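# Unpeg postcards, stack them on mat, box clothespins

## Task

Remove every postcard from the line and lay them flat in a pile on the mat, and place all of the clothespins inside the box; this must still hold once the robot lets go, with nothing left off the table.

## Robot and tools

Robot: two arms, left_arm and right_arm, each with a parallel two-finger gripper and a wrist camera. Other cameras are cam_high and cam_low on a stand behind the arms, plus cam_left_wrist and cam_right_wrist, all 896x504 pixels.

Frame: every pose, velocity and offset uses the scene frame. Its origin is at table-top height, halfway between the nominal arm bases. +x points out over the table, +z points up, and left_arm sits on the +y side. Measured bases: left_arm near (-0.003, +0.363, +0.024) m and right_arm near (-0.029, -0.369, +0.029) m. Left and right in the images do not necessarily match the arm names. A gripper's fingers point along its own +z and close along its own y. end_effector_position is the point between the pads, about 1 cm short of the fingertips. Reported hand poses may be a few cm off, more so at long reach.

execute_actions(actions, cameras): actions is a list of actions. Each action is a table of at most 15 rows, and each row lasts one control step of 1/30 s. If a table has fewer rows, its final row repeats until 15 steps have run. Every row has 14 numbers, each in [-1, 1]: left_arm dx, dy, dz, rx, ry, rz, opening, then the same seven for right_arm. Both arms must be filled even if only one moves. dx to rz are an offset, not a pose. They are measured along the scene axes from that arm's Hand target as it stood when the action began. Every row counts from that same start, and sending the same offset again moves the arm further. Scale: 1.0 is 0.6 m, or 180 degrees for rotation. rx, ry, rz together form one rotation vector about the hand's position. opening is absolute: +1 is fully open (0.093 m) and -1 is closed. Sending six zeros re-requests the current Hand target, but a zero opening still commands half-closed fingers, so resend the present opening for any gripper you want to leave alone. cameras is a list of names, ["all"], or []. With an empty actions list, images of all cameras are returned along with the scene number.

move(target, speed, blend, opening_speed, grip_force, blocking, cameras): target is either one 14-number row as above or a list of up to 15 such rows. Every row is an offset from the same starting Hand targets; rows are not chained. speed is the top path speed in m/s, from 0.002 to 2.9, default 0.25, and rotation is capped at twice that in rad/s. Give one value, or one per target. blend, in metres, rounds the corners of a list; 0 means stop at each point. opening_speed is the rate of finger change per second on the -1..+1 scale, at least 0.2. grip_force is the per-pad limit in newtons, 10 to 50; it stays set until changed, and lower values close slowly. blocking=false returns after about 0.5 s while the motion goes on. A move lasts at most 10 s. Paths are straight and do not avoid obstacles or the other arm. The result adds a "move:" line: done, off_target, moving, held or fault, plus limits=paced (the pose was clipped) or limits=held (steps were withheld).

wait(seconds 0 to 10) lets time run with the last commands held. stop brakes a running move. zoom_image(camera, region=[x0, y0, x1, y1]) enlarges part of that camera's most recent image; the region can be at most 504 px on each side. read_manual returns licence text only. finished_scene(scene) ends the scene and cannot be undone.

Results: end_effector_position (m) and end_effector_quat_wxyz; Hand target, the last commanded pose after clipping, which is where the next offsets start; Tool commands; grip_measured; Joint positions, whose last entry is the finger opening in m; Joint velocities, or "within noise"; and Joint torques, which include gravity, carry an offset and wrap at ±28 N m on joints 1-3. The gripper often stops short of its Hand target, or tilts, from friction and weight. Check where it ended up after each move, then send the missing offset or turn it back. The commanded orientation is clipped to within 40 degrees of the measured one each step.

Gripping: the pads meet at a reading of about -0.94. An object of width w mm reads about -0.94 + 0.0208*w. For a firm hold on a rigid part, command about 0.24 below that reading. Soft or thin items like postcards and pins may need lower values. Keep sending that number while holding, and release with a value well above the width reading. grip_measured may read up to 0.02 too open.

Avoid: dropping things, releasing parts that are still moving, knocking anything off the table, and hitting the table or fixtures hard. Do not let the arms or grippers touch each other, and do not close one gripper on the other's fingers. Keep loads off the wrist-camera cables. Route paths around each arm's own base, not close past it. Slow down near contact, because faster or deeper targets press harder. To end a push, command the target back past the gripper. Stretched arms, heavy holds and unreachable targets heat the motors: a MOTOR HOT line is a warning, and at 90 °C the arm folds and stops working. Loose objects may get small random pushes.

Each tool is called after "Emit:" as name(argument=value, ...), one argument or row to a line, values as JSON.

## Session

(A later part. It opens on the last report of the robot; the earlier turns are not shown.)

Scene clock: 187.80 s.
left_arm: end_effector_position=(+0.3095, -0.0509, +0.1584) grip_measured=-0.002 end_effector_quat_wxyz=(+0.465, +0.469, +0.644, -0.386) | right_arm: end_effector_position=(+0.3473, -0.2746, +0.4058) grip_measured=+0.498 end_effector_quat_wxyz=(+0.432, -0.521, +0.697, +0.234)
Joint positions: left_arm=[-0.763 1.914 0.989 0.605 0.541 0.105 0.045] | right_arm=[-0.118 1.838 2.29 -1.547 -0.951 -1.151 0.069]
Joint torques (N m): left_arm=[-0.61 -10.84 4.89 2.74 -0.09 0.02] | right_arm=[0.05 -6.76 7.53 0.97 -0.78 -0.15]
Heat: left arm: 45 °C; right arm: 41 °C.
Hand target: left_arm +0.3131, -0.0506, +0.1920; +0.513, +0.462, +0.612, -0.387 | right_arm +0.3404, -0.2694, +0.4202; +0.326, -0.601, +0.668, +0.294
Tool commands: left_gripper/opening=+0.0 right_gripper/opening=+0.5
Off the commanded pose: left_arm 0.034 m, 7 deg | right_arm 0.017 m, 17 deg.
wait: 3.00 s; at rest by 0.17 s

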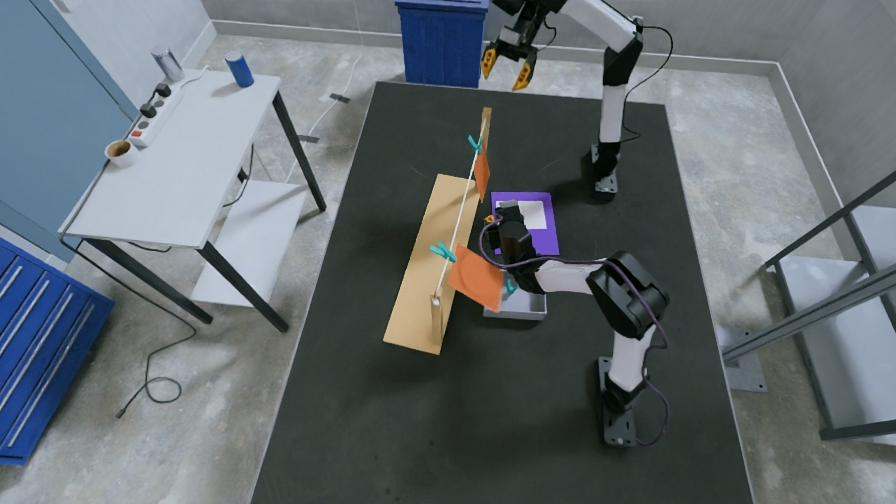

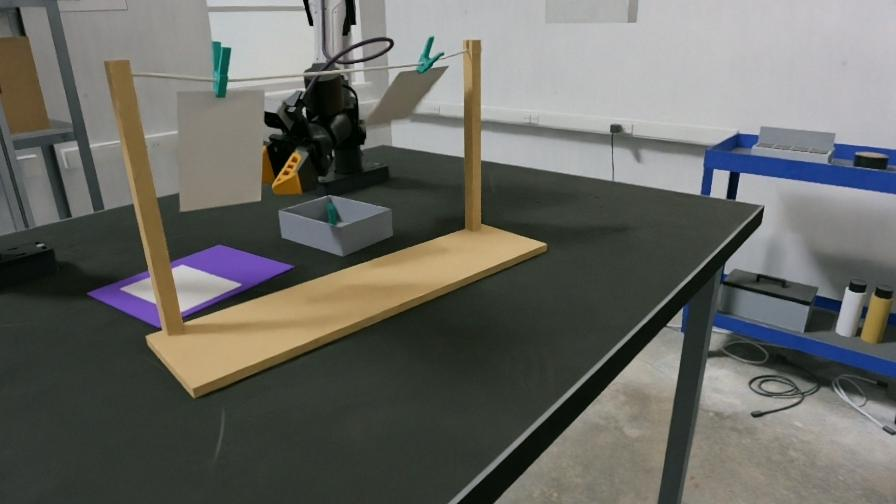

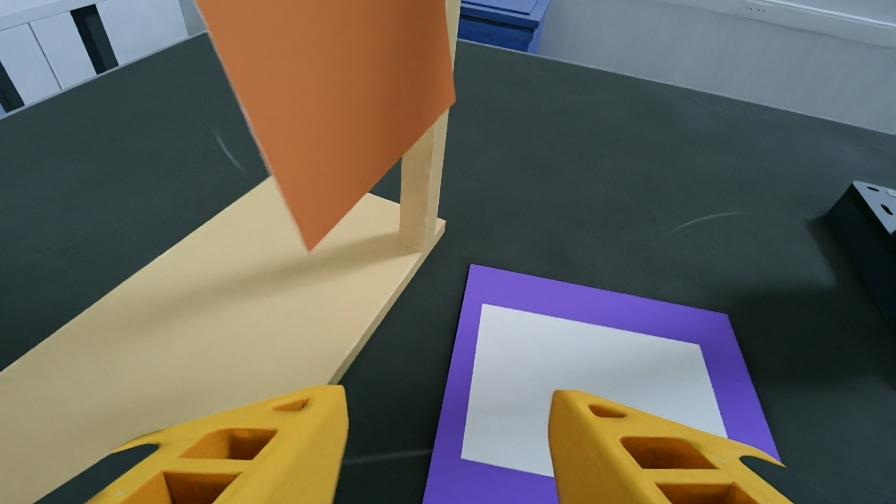

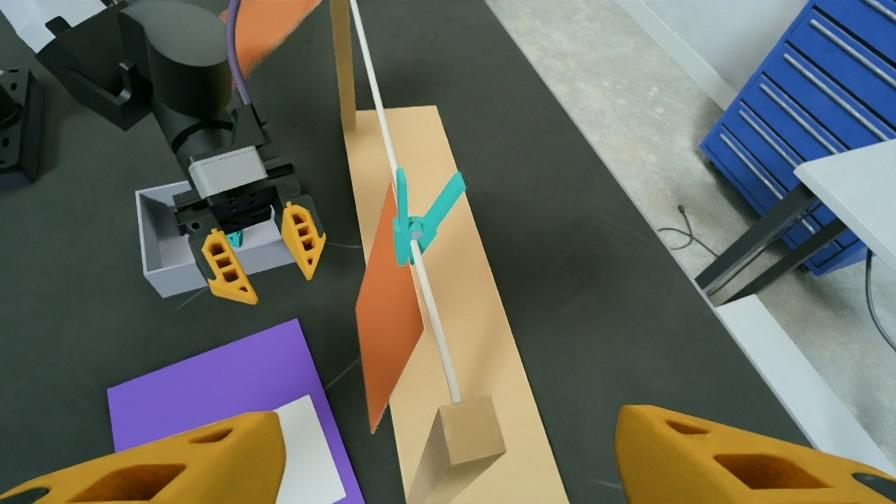

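Emit:
wait(
  seconds=6,
  cameras=["cam_high","cam_right_wrist"],
)

Emit:
wait(
  seconds=0.5,
  cameras=["cam_high","cam_right_wrist"],
)

Scene clock: 193.87 s.
left_arm: end_effector_position=(+0.3095, -0.0509, +0.1584) grip_measured=-0.002 end_effector_quat_wxyz=(+0.465, +0.469, +0.644, -0.386) | right_arm: end_effector_position=(+0.3473, -0.2746, +0.4058) grip_measured=+0.498 end_effector_quat_wxyz=(+0.432, -0.521, +0.697, +0.234)
Joint positions: left_arm=[-0.763 1.914 0.989 0.605 0.541 0.105 0.045] | right_arm=[-0.118 1.838 2.29 -1.547 -0.951 -1.151 0.069]
Joint torques (N m): left_arm=[-0.64 -10.86 4.81 2.75 -0.08 0] | right_arm=[0.06 -6.76 7.49 0.97 -0.8 -0.14]
Heat: left arm: 47 °C; right arm: 41 °C.
Hand target: left_arm +0.3131, -0.0506, +0.1920; +0.513, +0.462, +0.612, -0.387 | right_arm +0.3404, -0.2694, +0.4202; +0.326, -0.601, +0.668, +0.294
Tool commands: left_gripper/opening=+0.0 right_gripper/opening=+0.5
Off the commanded pose: left_arm 0.034 m, 7 deg | right_arm 0.017 m, 17 deg.
wait: 6.00 s; at rest by 0.10 s
Images, in order (width x height): cam_high 896x504, cam_right_wrist 896x504.

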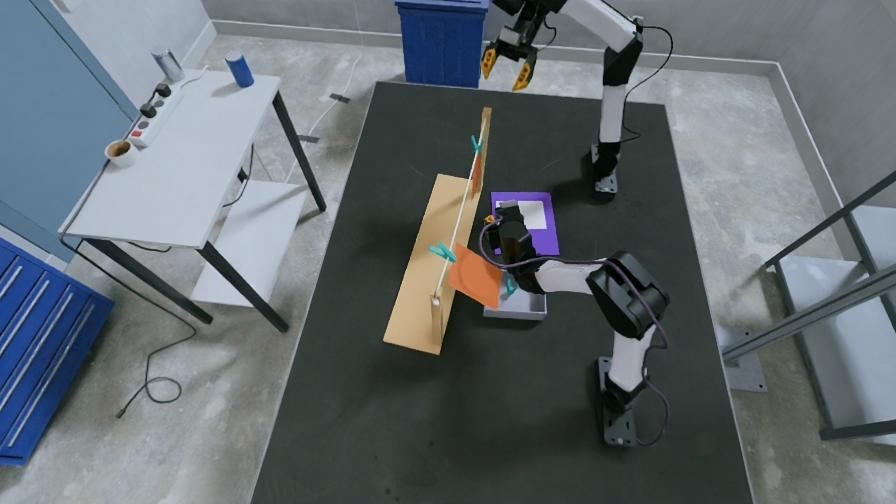

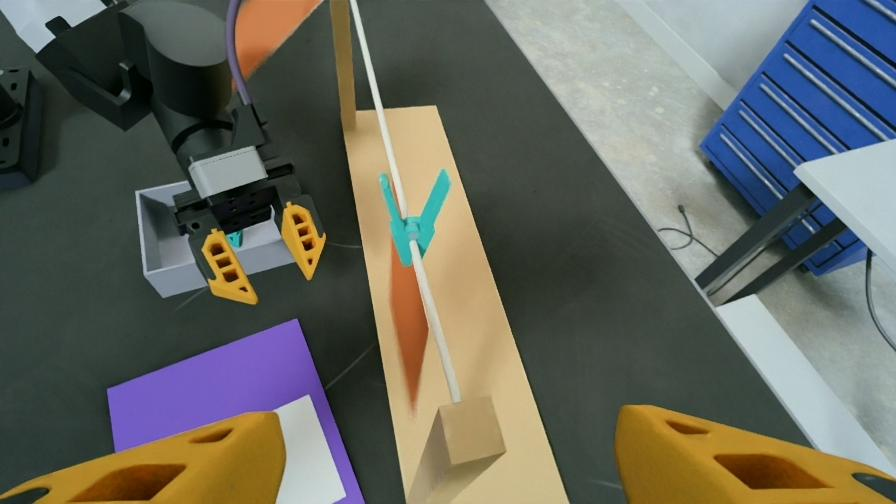

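Scene clock: 194.37 s.
left_arm: end_effector_position=(+0.3095, -0.0509, +0.1584) grip_measured=-0.002 end_effector_quat_wxyz=(+0.465, +0.469, +0.644, -0.386) | right_arm: end_effector_position=(+0.3473, -0.2746, +0.4058) grip_measured=+0.498 end_effector_quat_wxyz=(+0.432, -0.521, +0.697, +0.234)
Joint positions: left_arm=[-0.763 1.914 0.989 0.605 0.541 0.105 0.045] | right_arm=[-0.118 1.838 2.29 -1.547 -0.951 -1.151 0.069]
Joint torques (N m): left_arm=[-0.65 -10.85 4.86 2.73 -0.09 0.01] | right_arm=[0.06 -6.76 7.51 0.95 -0.79 -0.13]
Heat: left arm: 47 °C; right arm: 41 °C.
Hand target: left_arm +0.3131, -0.0506, +0.1920; +0.513, +0.462, +0.612, -0.387 | right_arm +0.3404, -0.2694, +0.4202; +0.326, -0.601, +0.668, +0.294
Tool commands: left_gripper/opening=+0.0 right_gripper/opening=+0.5
Off the commanded pose: left_arm 0.034 m, 7 deg | right_arm 0.017 m, 17 deg.
wait: 0.50 s; at rest by 0.17 s
Images, in order (width x height): cam_high 896x504, cam_right_wrist 896x504.

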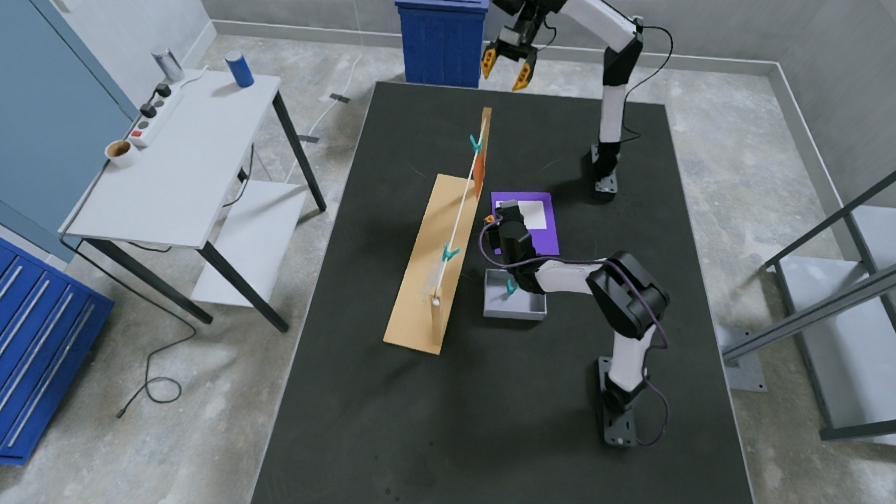

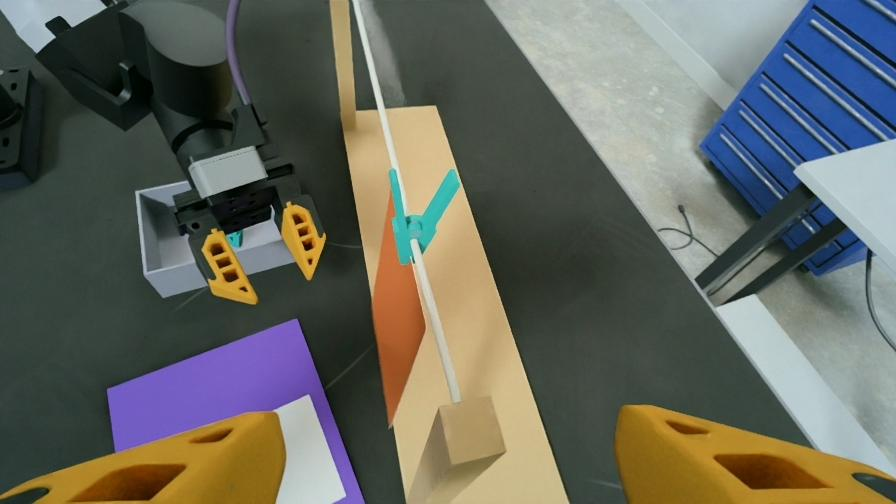

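Emit:
wait(
  seconds=10,
  cameras=["cam_high","cam_right_wrist"],
)

Emit:
wait(
  seconds=0.4,
  cameras=["cam_high","cam_low"],
)

Emit:
wait(
  seconds=0.1,
  cameras=["cam_high","cam_low"],
)

Scene clock: 204.50 s.
left_arm: end_effector_position=(+0.3095, -0.0509, +0.1584) grip_measured=-0.002 end_effector_quat_wxyz=(+0.465, +0.469, +0.644, -0.386) | right_arm: end_effector_position=(+0.3473, -0.2746, +0.4058) grip_measured=+0.498 end_effector_quat_wxyz=(+0.432, -0.521, +0.697, +0.234)
Joint positions: left_arm=[-0.763 1.914 0.989 0.605 0.541 0.105 0.045] | right_arm=[-0.118 1.838 2.29 -1.547 -0.951 -1.151 0.069]
Joint torques (N m): left_arm=[-0.61 -10.82 4.86 2.74 -0.09 0.01] | right_arm=[0.05 -6.8 7.51 0.95 -0.79 -0.14]
Heat: left arm: 50 °C; right arm: 41 °C.
Hand target: left_arm +0.3131, -0.0506, +0.1920; +0.513, +0.462, +0.612, -0.387 | right_arm +0.3404, -0.2694, +0.4202; +0.326, -0.601, +0.668, +0.294
Tool commands: left_gripper/opening=+0.0 right_gripper/opening=+0.5
Off the commanded pose: left_arm 0.034 m, 7 deg | right_arm 0.017 m, 17 deg.
wait: 10.00 s; at rest by 0.03 s
Images, in order (width x height): cam_high 896x504, cam_right_wrist 896x504.

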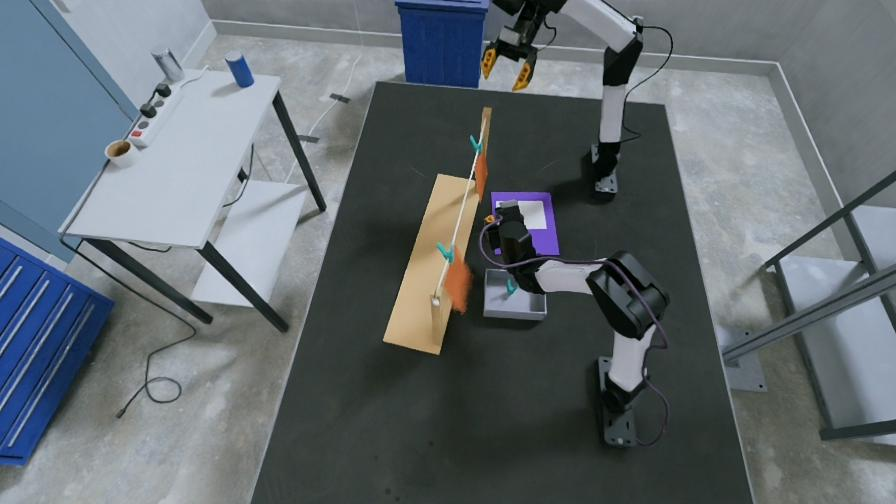

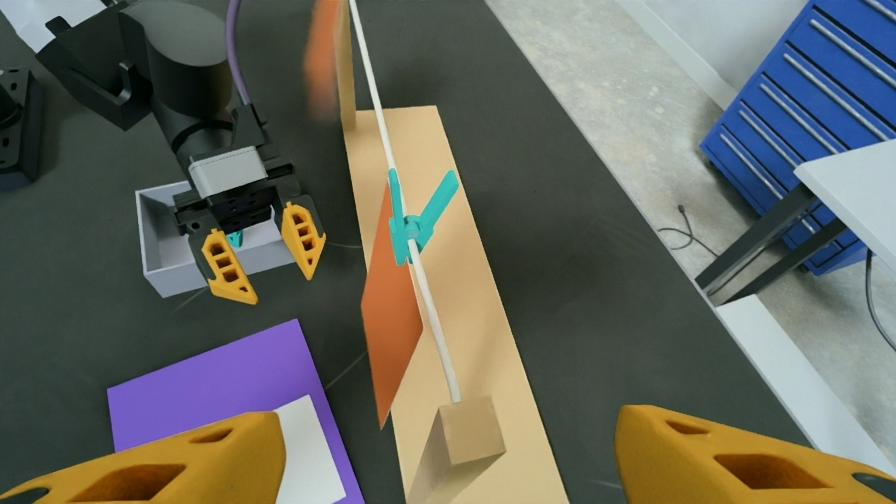

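Scene clock: 204.90 s.
left_arm: end_effector_position=(+0.3095, -0.0509, +0.1584) grip_measured=-0.002 end_effector_quat_wxyz=(+0.465, +0.469, +0.644, -0.386) | right_arm: end_effector_position=(+0.3473, -0.2746, +0.4058) grip_measured=+0.498 end_effector_quat_wxyz=(+0.432, -0.521, +0.697, +0.234)
Joint positions: left_arm=[-0.763 1.914 0.989 0.605 0.541 0.105 0.045] | right_arm=[-0.118 1.838 2.29 -1.547 -0.951 -1.151 0.069]
Joint torques (N m): left_arm=[-0.65 -10.81 4.9 2.73 -0.08 0] | right_arm=[0.01 -6.75 7.54 0.97 -0.79 -0.13]
Heat: left arm: 50 °C; right arm: 41 °C.
Hand target: left_arm +0.3131, -0.0506, +0.1920; +0.513, +0.462, +0.612, -0.387 | right_arm +0.3404, -0.2694, +0.4202; +0.326, -0.601, +0.668, +0.294
Tool commands: left_gripper/opening=+0.0 right_gripper/opening=+0.5
Off the commanded pose: left_arm 0.034 m, 7 deg | right_arm 0.017 m, 17 deg.
wait: 0.40 s; at rest by 0.17 s
Images, in order (width x height): cam_high 896x504, cam_low 896x504.

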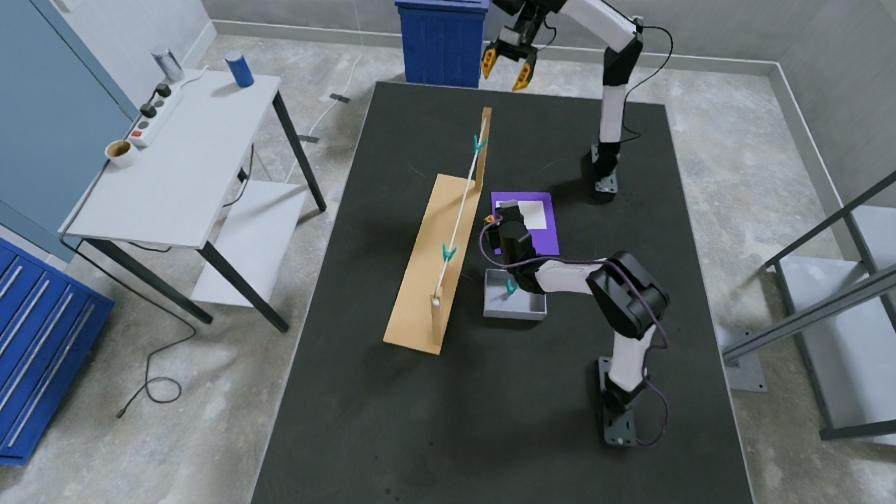

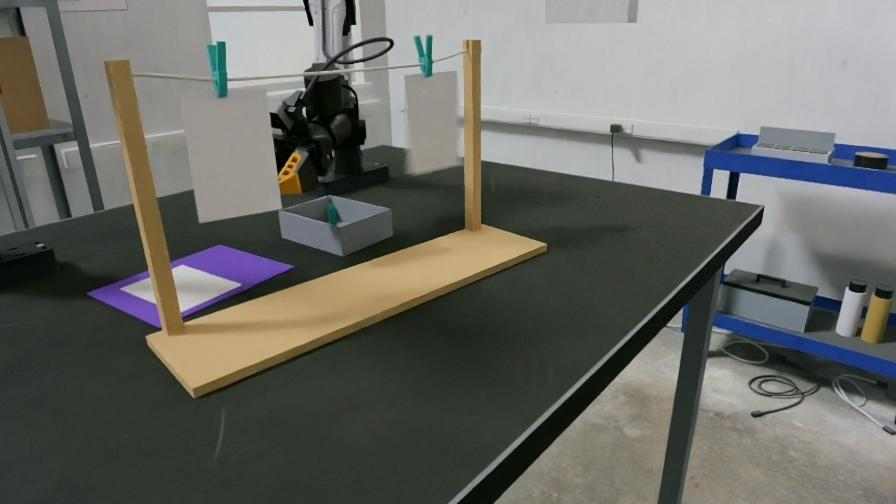

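Scene clock: 205.00 s.
left_arm: end_effector_position=(+0.3095, -0.0509, +0.1584) grip_measured=-0.002 end_effector_quat_wxyz=(+0.465, +0.469, +0.644, -0.386) | right_arm: end_effector_position=(+0.3473, -0.2746, +0.4058) grip_measured=+0.498 end_effector_quat_wxyz=(+0.432, -0.521, +0.697, +0.234)
Joint positions: left_arm=[-0.763 1.914 0.989 0.605 0.541 0.105 0.045] | right_arm=[-0.118 1.838 2.29 -1.547 -0.951 -1.151 0.069]
Joint torques (N m): left_arm=[-0.61 -10.82 4.85 2.73 -0.08 0.01] | right_arm=[0.02 -6.8 7.47 0.96 -0.79 -0.15]
Heat: left arm: 50 °C; right arm: 41 °C.
Hand target: left_arm +0.3131, -0.0506, +0.1920; +0.513, +0.462, +0.612, -0.387 | right_arm +0.3404, -0.2694, +0.4202; +0.326, -0.601, +0.668, +0.294
Tool commands: left_gripper/opening=+0.0 right_gripper/opening=+0.5
Off the commanded pose: left_arm 0.034 m, 7 deg | right_arm 0.017 m, 17 deg.
wait: 0.10 s; no rest
Images, in order (width x height): cam_high 896x504, cam_low 896x504.

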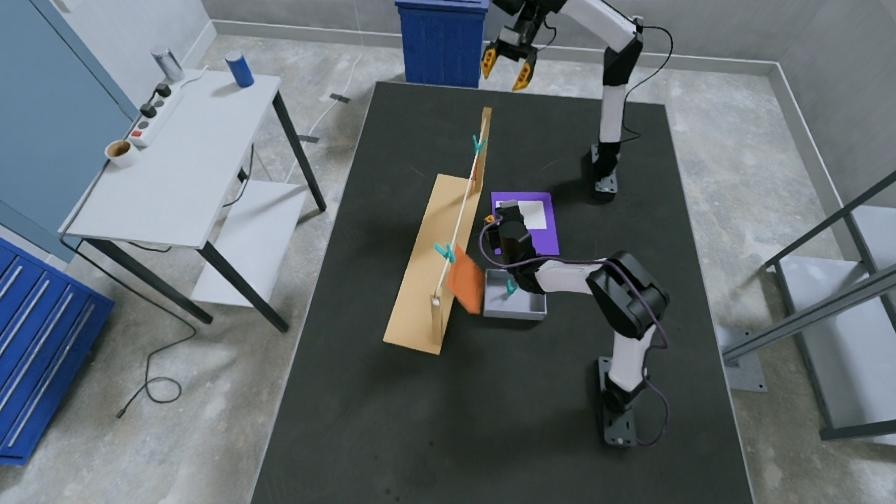

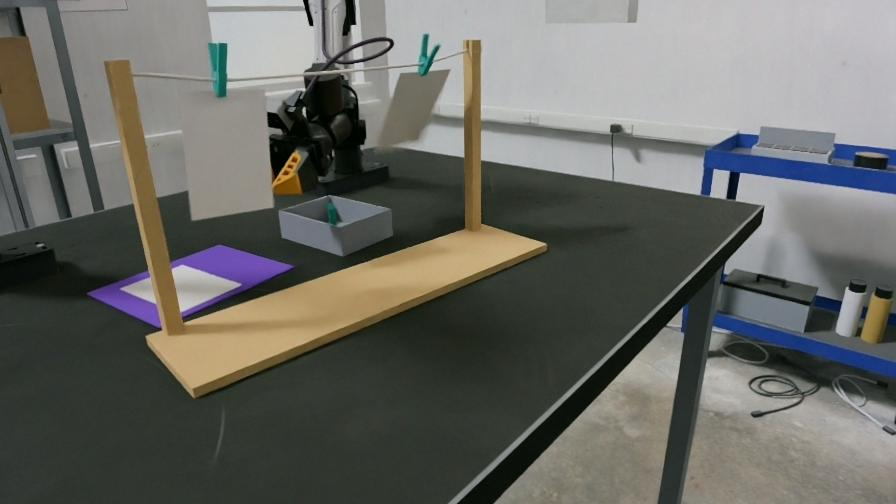

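Emit:
wait(
  seconds=10,
)

Emit:
wait(
  seconds=9,
  cameras=["cam_high","cam_right_wrist","cam_left_wrist"],
)

Emit:
wait(
  seconds=0.5,
  cameras=["cam_high","cam_right_wrist","cam_left_wrist"],
)

Scene clock: 215.13 s.
left_arm: end_effector_position=(+0.3095, -0.0509, +0.1584) grip_measured=-0.002 end_effector_quat_wxyz=(+0.465, +0.469, +0.644, -0.386) | right_arm: end_effector_position=(+0.3473, -0.2746, +0.4058) grip_measured=+0.498 end_effector_quat_wxyz=(+0.432, -0.521, +0.697, +0.234)
Joint positions: left_arm=[-0.763 1.914 0.989 0.605 0.541 0.105 0.045] | right_arm=[-0.118 1.838 2.29 -1.547 -0.951 -1.151 0.069]
Joint torques (N m): left_arm=[-0.64 -10.85 4.89 2.73 -0.1 0] | right_arm=[0.05 -6.71 7.54 0.96 -0.8 -0.12]
Heat: left arm: 53 °C; right arm: 41 °C.
Hand target: left_arm +0.3131, -0.0506, +0.1920; +0.513, +0.462, +0.612, -0.387 | right_arm +0.3404, -0.2694, +0.4202; +0.326, -0.601, +0.668, +0.294
Tool commands: left_gripper/opening=+0.0 right_gripper/opening=+0.5
Off the commanded pose: left_arm 0.034 m, 7 deg | right_arm 0.017 m, 17 deg.
wait: 10.00 s; at rest by 0.03 s

Scene clock: 224.13 s.
left_arm: end_effector_position=(+0.3095, -0.0509, +0.1584) grip_measured=-0.002 end_effector_quat_wxyz=(+0.465, +0.469, +0.644, -0.386) | right_arm: end_effector_position=(+0.3473, -0.2746, +0.4058) grip_measured=+0.498 end_effector_quat_wxyz=(+0.432, -0.521, +0.697, +0.234)
Joint positions: left_arm=[-0.763 1.914 0.989 0.605 0.541 0.105 0.045] | right_arm=[-0.118 1.838 2.29 -1.547 -0.951 -1.151 0.069]
Joint torques (N m): left_arm=[-0.61 -10.84 4.9 2.74 -0.09 0] | right_arm=[0.09 -6.72 7.47 0.96 -0.79 -0.13]
Heat: left arm: 54 °C; right arm: 41 °C.
Hand target: left_arm +0.3131, -0.0506, +0.1920; +0.513, +0.462, +0.612, -0.387 | right_arm +0.3404, -0.2694, +0.4202; +0.326, -0.601, +0.668, +0.294
Tool commands: left_gripper/opening=+0.0 right_gripper/opening=+0.5
Off the commanded pose: left_arm 0.034 m, 7 deg | right_arm 0.017 m, 17 deg.
wait: 9.00 s; at rest by 0.17 s
Images, in order (width x height): cam_high 896x504, cam_left_wrist 896x504, cam_right_wrist 896x504.

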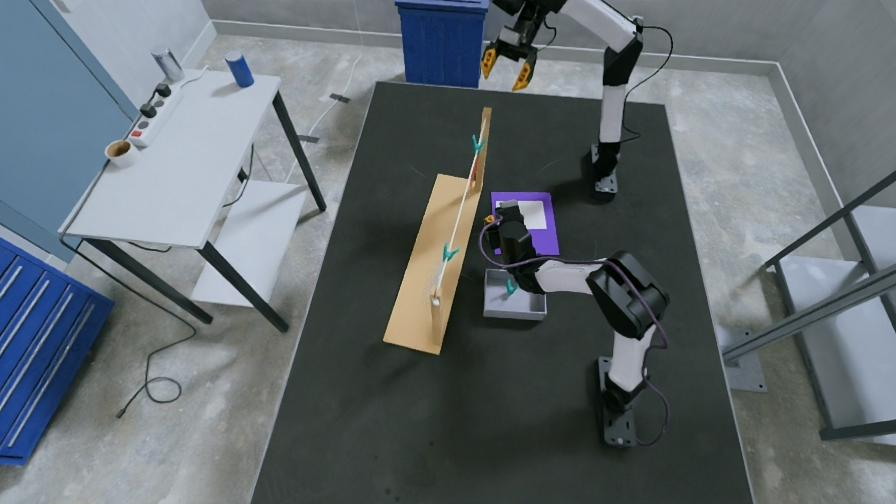

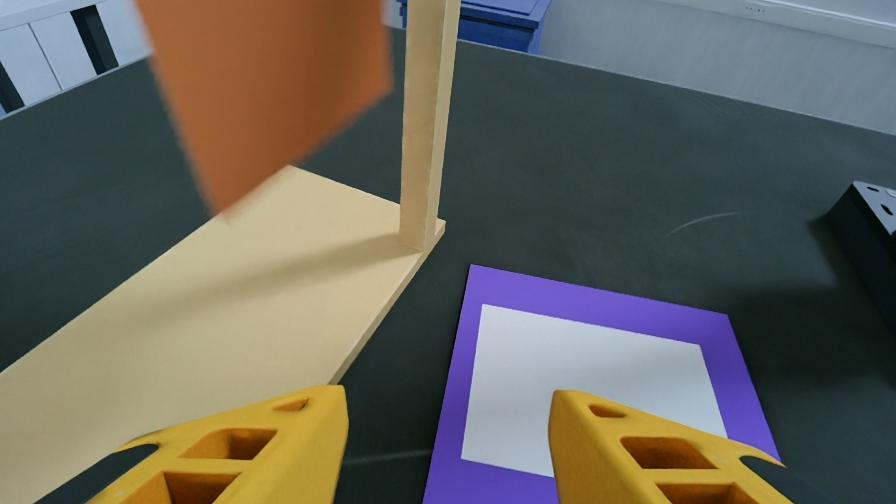

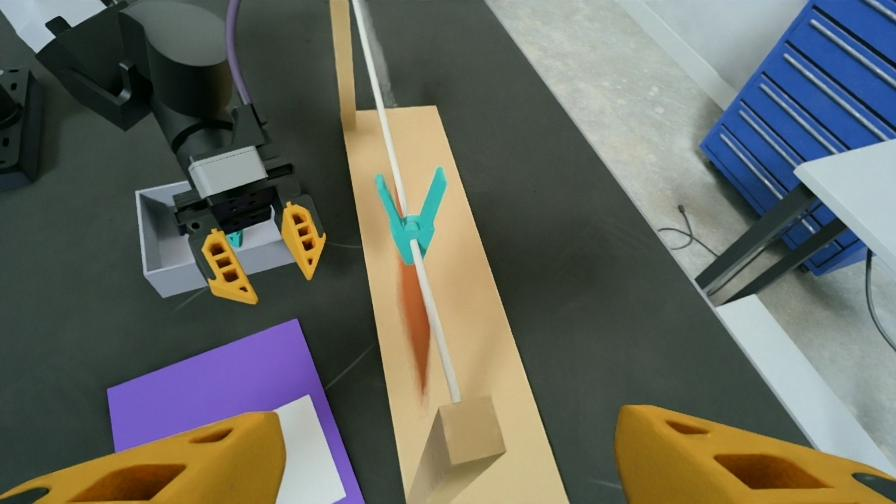

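Scene clock: 224.63 s.
left_arm: end_effector_position=(+0.3095, -0.0509, +0.1584) grip_measured=-0.002 end_effector_quat_wxyz=(+0.465, +0.469, +0.644, -0.386) | right_arm: end_effector_position=(+0.3473, -0.2746, +0.4058) grip_measured=+0.498 end_effector_quat_wxyz=(+0.432, -0.521, +0.697, +0.234)
Joint positions: left_arm=[-0.763 1.914 0.989 0.605 0.541 0.105 0.045] | right_arm=[-0.118 1.838 2.29 -1.547 -0.951 -1.151 0.069]
Joint torques (N m): left_arm=[-0.64 -10.84 4.86 2.73 -0.08 0] | right_arm=[0.09 -6.76 7.5 0.97 -0.8 -0.14]
Heat: left arm: 54 °C; right arm: 41 °C.
Hand target: left_arm +0.3131, -0.0506, +0.1920; +0.513, +0.462, +0.612, -0.387 | right_arm +0.3404, -0.2694, +0.4202; +0.326, -0.601, +0.668, +0.294
Tool commands: left_gripper/opening=+0.0 right_gripper/opening=+0.5
Off the commanded pose: left_arm 0.034 m, 7 deg | right_arm 0.017 m, 17 deg.
wait: 0.50 s; at rest by 0.17 s
Images, in order (width x height): cam_high 896x504, cam_left_wrist 896x504, cam_right_wrist 896x504.

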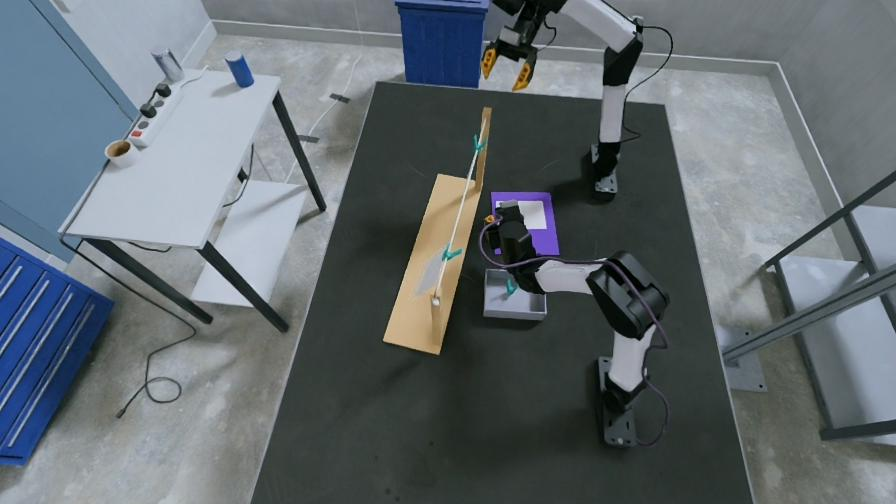

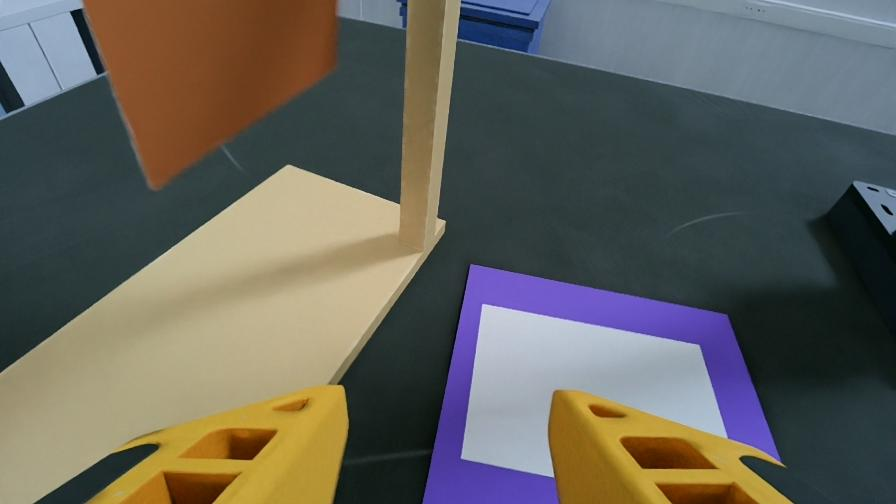

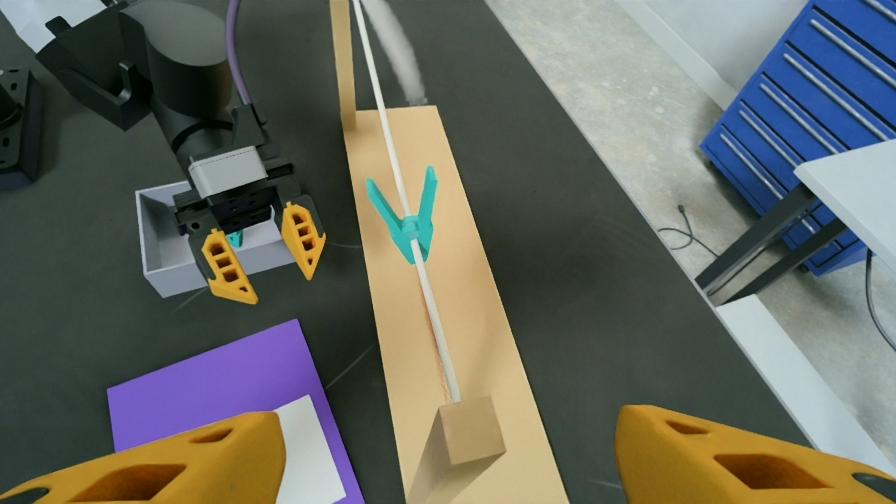

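Emit:
move(
  target=[0.09,0.32,0.02,0,0,0.411,-0.5, 0,0,0,0,0,0,0.5],
  speed=0.25,
  cameras=["cam_high","cam_left_wrist","cam_low"],
)

Scene clock: 229.70 s.
left_arm: end_effector_position=(+0.3666, +0.1447, +0.1876) grip_measured=-0.498 end_effector_quat_wxyz=(+0.636, +0.017, +0.772, +0.009) | right_arm: end_effector_position=(+0.3473, -0.2746, +0.4058) grip_measured=+0.498 end_effector_quat_wxyz=(+0.432, -0.521, +0.697, +0.234)
Joint positions: left_arm=[-0.823 1.621 0.685 0.66 -0.789 -0.162 0.021] | right_arm=[-0.118 1.838 2.29 -1.547 -0.951 -1.151 0.069]
Joint torques (N m): left_arm=[-0.65 -7.02 8.27 1.53 -0.35 -0.14] | right_arm=[0.03 -6.78 7.56 0.97 -0.79 -0.13]
Heat: left arm: 54 °C; right arm: 41 °C.
Hand target: left_arm +0.3671, +0.1414, +0.2040; +0.643, +0.001, +0.766, -0.001 | right_arm +0.3404, -0.2694, +0.4202; +0.326, -0.601, +0.668, +0.294
Off the commanded pose: left_arm 0.017 m, 2 deg | right_arm 0.017 m, 17 deg.
joint sent to its limit (right arm) — joint 4 (wrist pitch), lower limit. The joint targets are off in position and orientation.
move: off_target (left_arm, right_arm)
Images, in order (width x height): cam_high 896x504, cam_low 896x504, cam_left_wrist 896x504.

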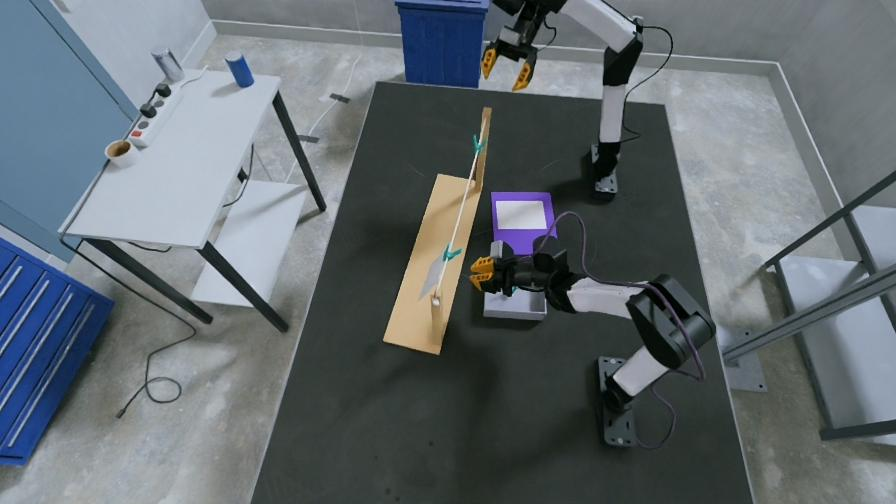

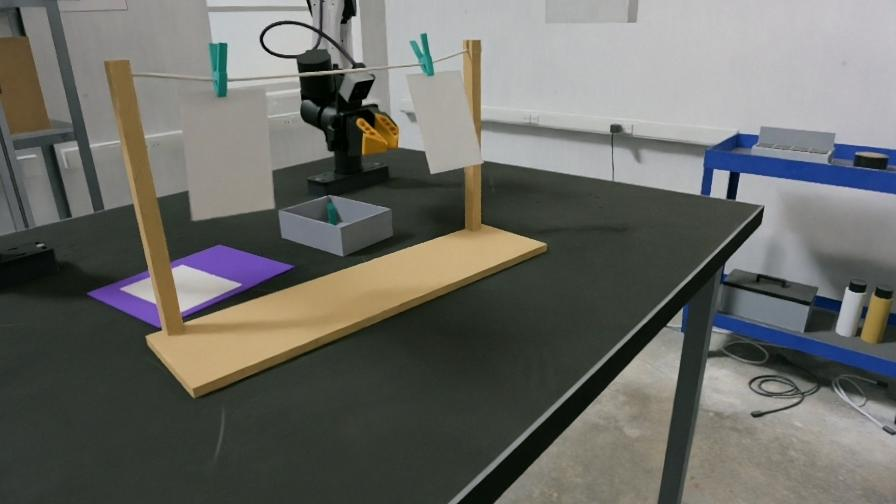

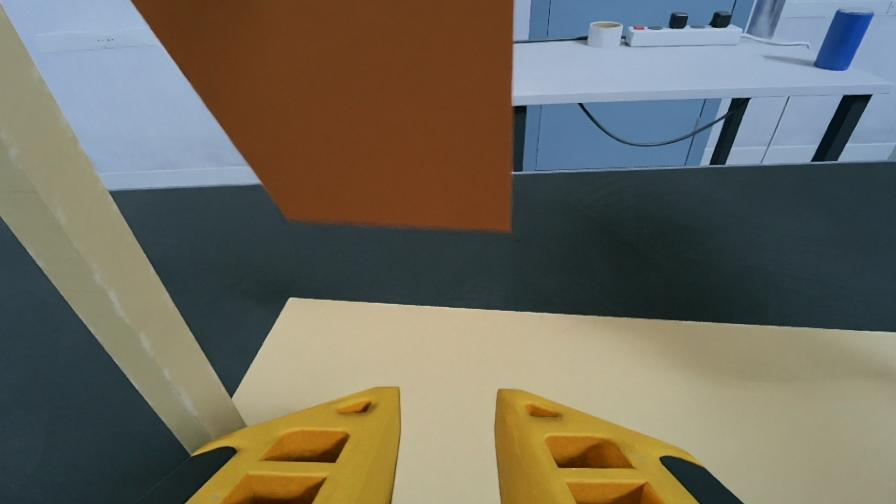

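Emit:
move(
  target=[0.04,0.0,0.0,0,0,0,-0.5, 0,0,0,0,0,0,0.5],
  speed=0.1,
)

Emit:
wait(
  seconds=3,
  cameras=["cam_high","cam_left_wrist","cam_low"],
)

Emit:
wait(
  seconds=0.4,
  cameras=["cam_left_wrist","cam_low"],
)

Scene clock: 230.97 s.
left_arm: end_effector_position=(+0.3848, +0.1493, +0.1933) grip_measured=-0.498 end_effector_quat_wxyz=(+0.639, +0.004, +0.769, +0.009) | right_arm: end_effector_position=(+0.3473, -0.2746, +0.4058) grip_measured=+0.498 end_effector_quat_wxyz=(+0.432, -0.521, +0.697, +0.234)
Joint positions: left_arm=[-0.777 1.651 0.734 0.66 -0.763 -0.162 0.021] | right_arm=[-0.118 1.838 2.29 -1.547 -0.951 -1.151 0.069]
Joint torques (N m): left_arm=[0.02 -4.94 9.36 1.67 -0.05 0.09] | right_arm=[0.06 -6.75 7.53 0.96 -0.8 -0.15]
Heat: left arm: 53 °C; right arm: 41 °C.
Hand target: left_arm +0.3911, +0.1414, +0.2040; +0.643, +0.001, +0.766, -0.001 | right_arm +0.3404, -0.2694, +0.4202; +0.326, -0.601, +0.668, +0.294
Off the commanded pose: left_arm 0.015 m, 1 deg | right_arm 0.017 m, 17 deg.
joint sent to its limit (right arm) — joint 4 (wrist pitch), lower limit. The joint targets are off in position and orientation.
move: off_target (left_arm, right_arm)

Scene clock: 233.97 s.
left_arm: end_effector_position=(+0.3848, +0.1493, +0.1933) grip_measured=-0.498 end_effector_quat_wxyz=(+0.639, +0.004, +0.769, +0.009) | right_arm: end_effector_position=(+0.3473, -0.2746, +0.4058) grip_measured=+0.498 end_effector_quat_wxyz=(+0.432, -0.521, +0.697, +0.234)
Joint positions: left_arm=[-0.777 1.651 0.734 0.66 -0.763 -0.162 0.021] | right_arm=[-0.118 1.838 2.29 -1.547 -0.951 -1.151 0.069]
Joint torques (N m): left_arm=[-0.03 -4.97 9.33 1.64 -0.04 0.08] | right_arm=[0.03 -6.75 7.53 0.96 -0.79 -0.14]
Heat: left arm: 52 °C; right arm: 41 °C.
Hand target: left_arm +0.3911, +0.1414, +0.2040; +0.643, +0.001, +0.766, -0.001 | right_arm +0.3404, -0.2694, +0.4202; +0.326, -0.601, +0.668, +0.294
Tool commands: left_gripper/opening=-0.5 right_gripper/opening=+0.5
Off the commanded pose: left_arm 0.015 m, 1 deg | right_arm 0.017 m, 17 deg.
wait: 3.00 s; at rest by 0.17 s
Images, in order (width x height): cam_high 896x504, cam_low 896x504, cam_left_wrist 896x504.

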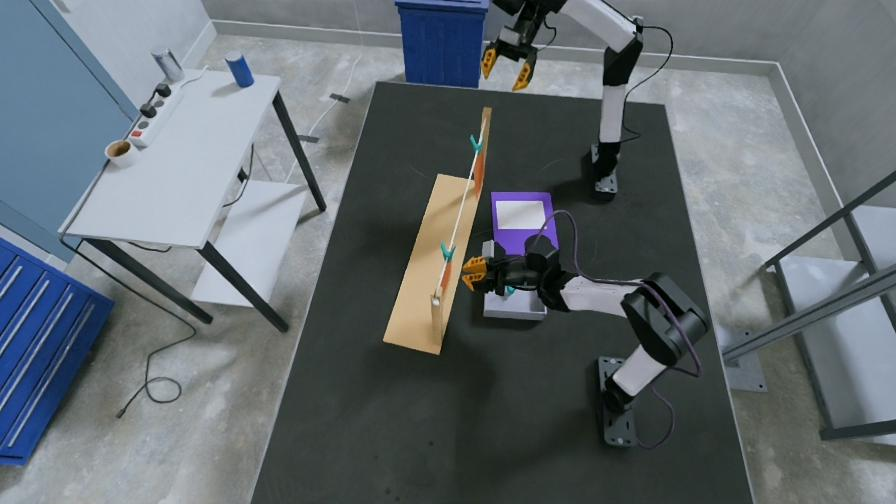

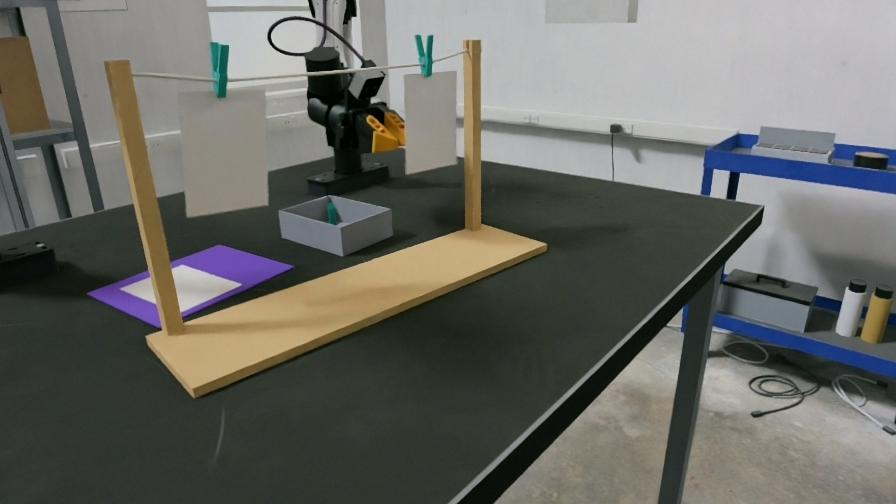

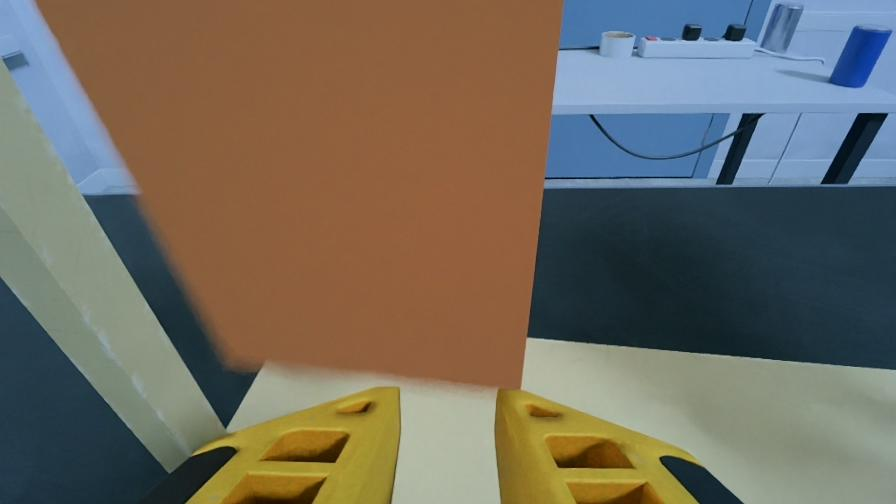

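Scene clock: 234.37 s.
left_arm: end_effector_position=(+0.3848, +0.1493, +0.1933) grip_measured=-0.498 end_effector_quat_wxyz=(+0.639, +0.004, +0.769, +0.009) | right_arm: end_effector_position=(+0.3473, -0.2746, +0.4058) grip_measured=+0.498 end_effector_quat_wxyz=(+0.432, -0.521, +0.697, +0.234)
Joint positions: left_arm=[-0.777 1.651 0.734 0.66 -0.763 -0.162 0.021] | right_arm=[-0.118 1.838 2.29 -1.547 -0.951 -1.151 0.069]
Joint torques (N m): left_arm=[-0.09 -4.94 9.36 1.66 -0.03 0.08] | right_arm=[0.06 -6.79 7.49 0.97 -0.81 -0.14]
Heat: left arm: 52 °C; right arm: 41 °C.
Hand target: left_arm +0.3911, +0.1414, +0.2040; +0.643, +0.001, +0.766, -0.001 | right_arm +0.3404, -0.2694, +0.4202; +0.326, -0.601, +0.668, +0.294
Tool commands: left_gripper/opening=-0.5 right_gripper/opening=+0.5
Off the commanded pose: left_arm 0.015 m, 1 deg | right_arm 0.017 m, 17 deg.
wait: 0.40 s; at rest by 0.17 s
Images, in order (width x height): cam_low 896x504, cam_left_wrist 896x504.

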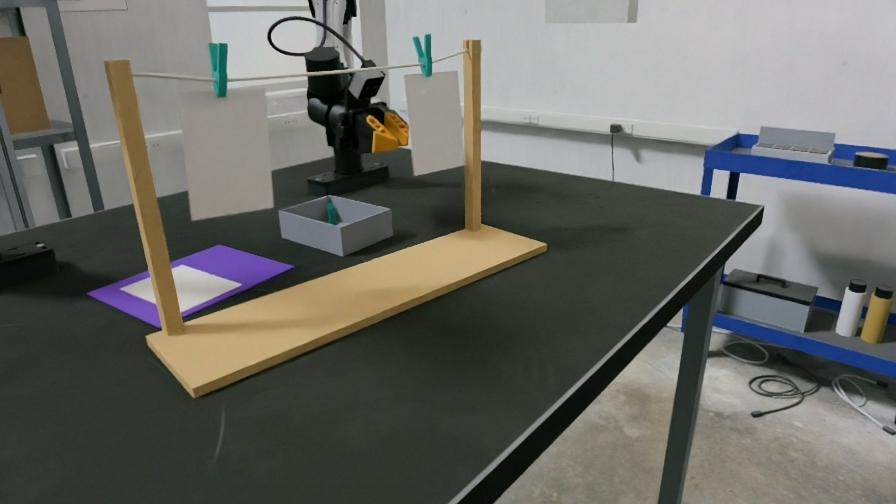

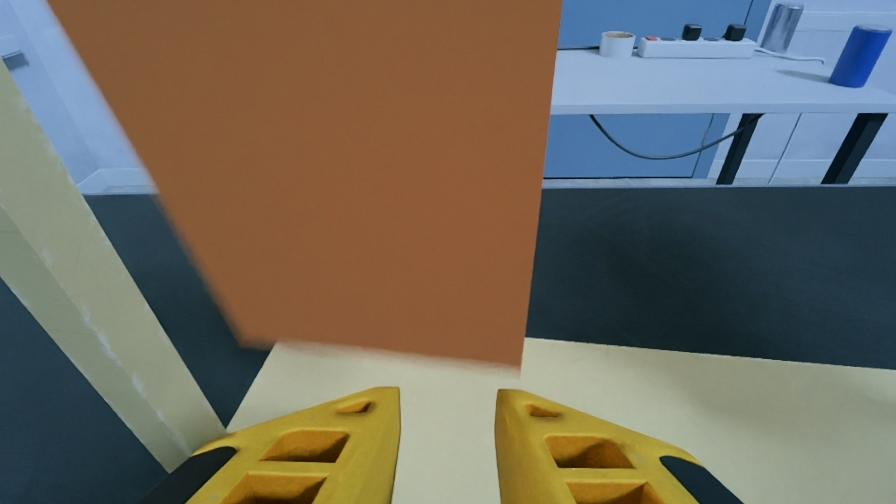

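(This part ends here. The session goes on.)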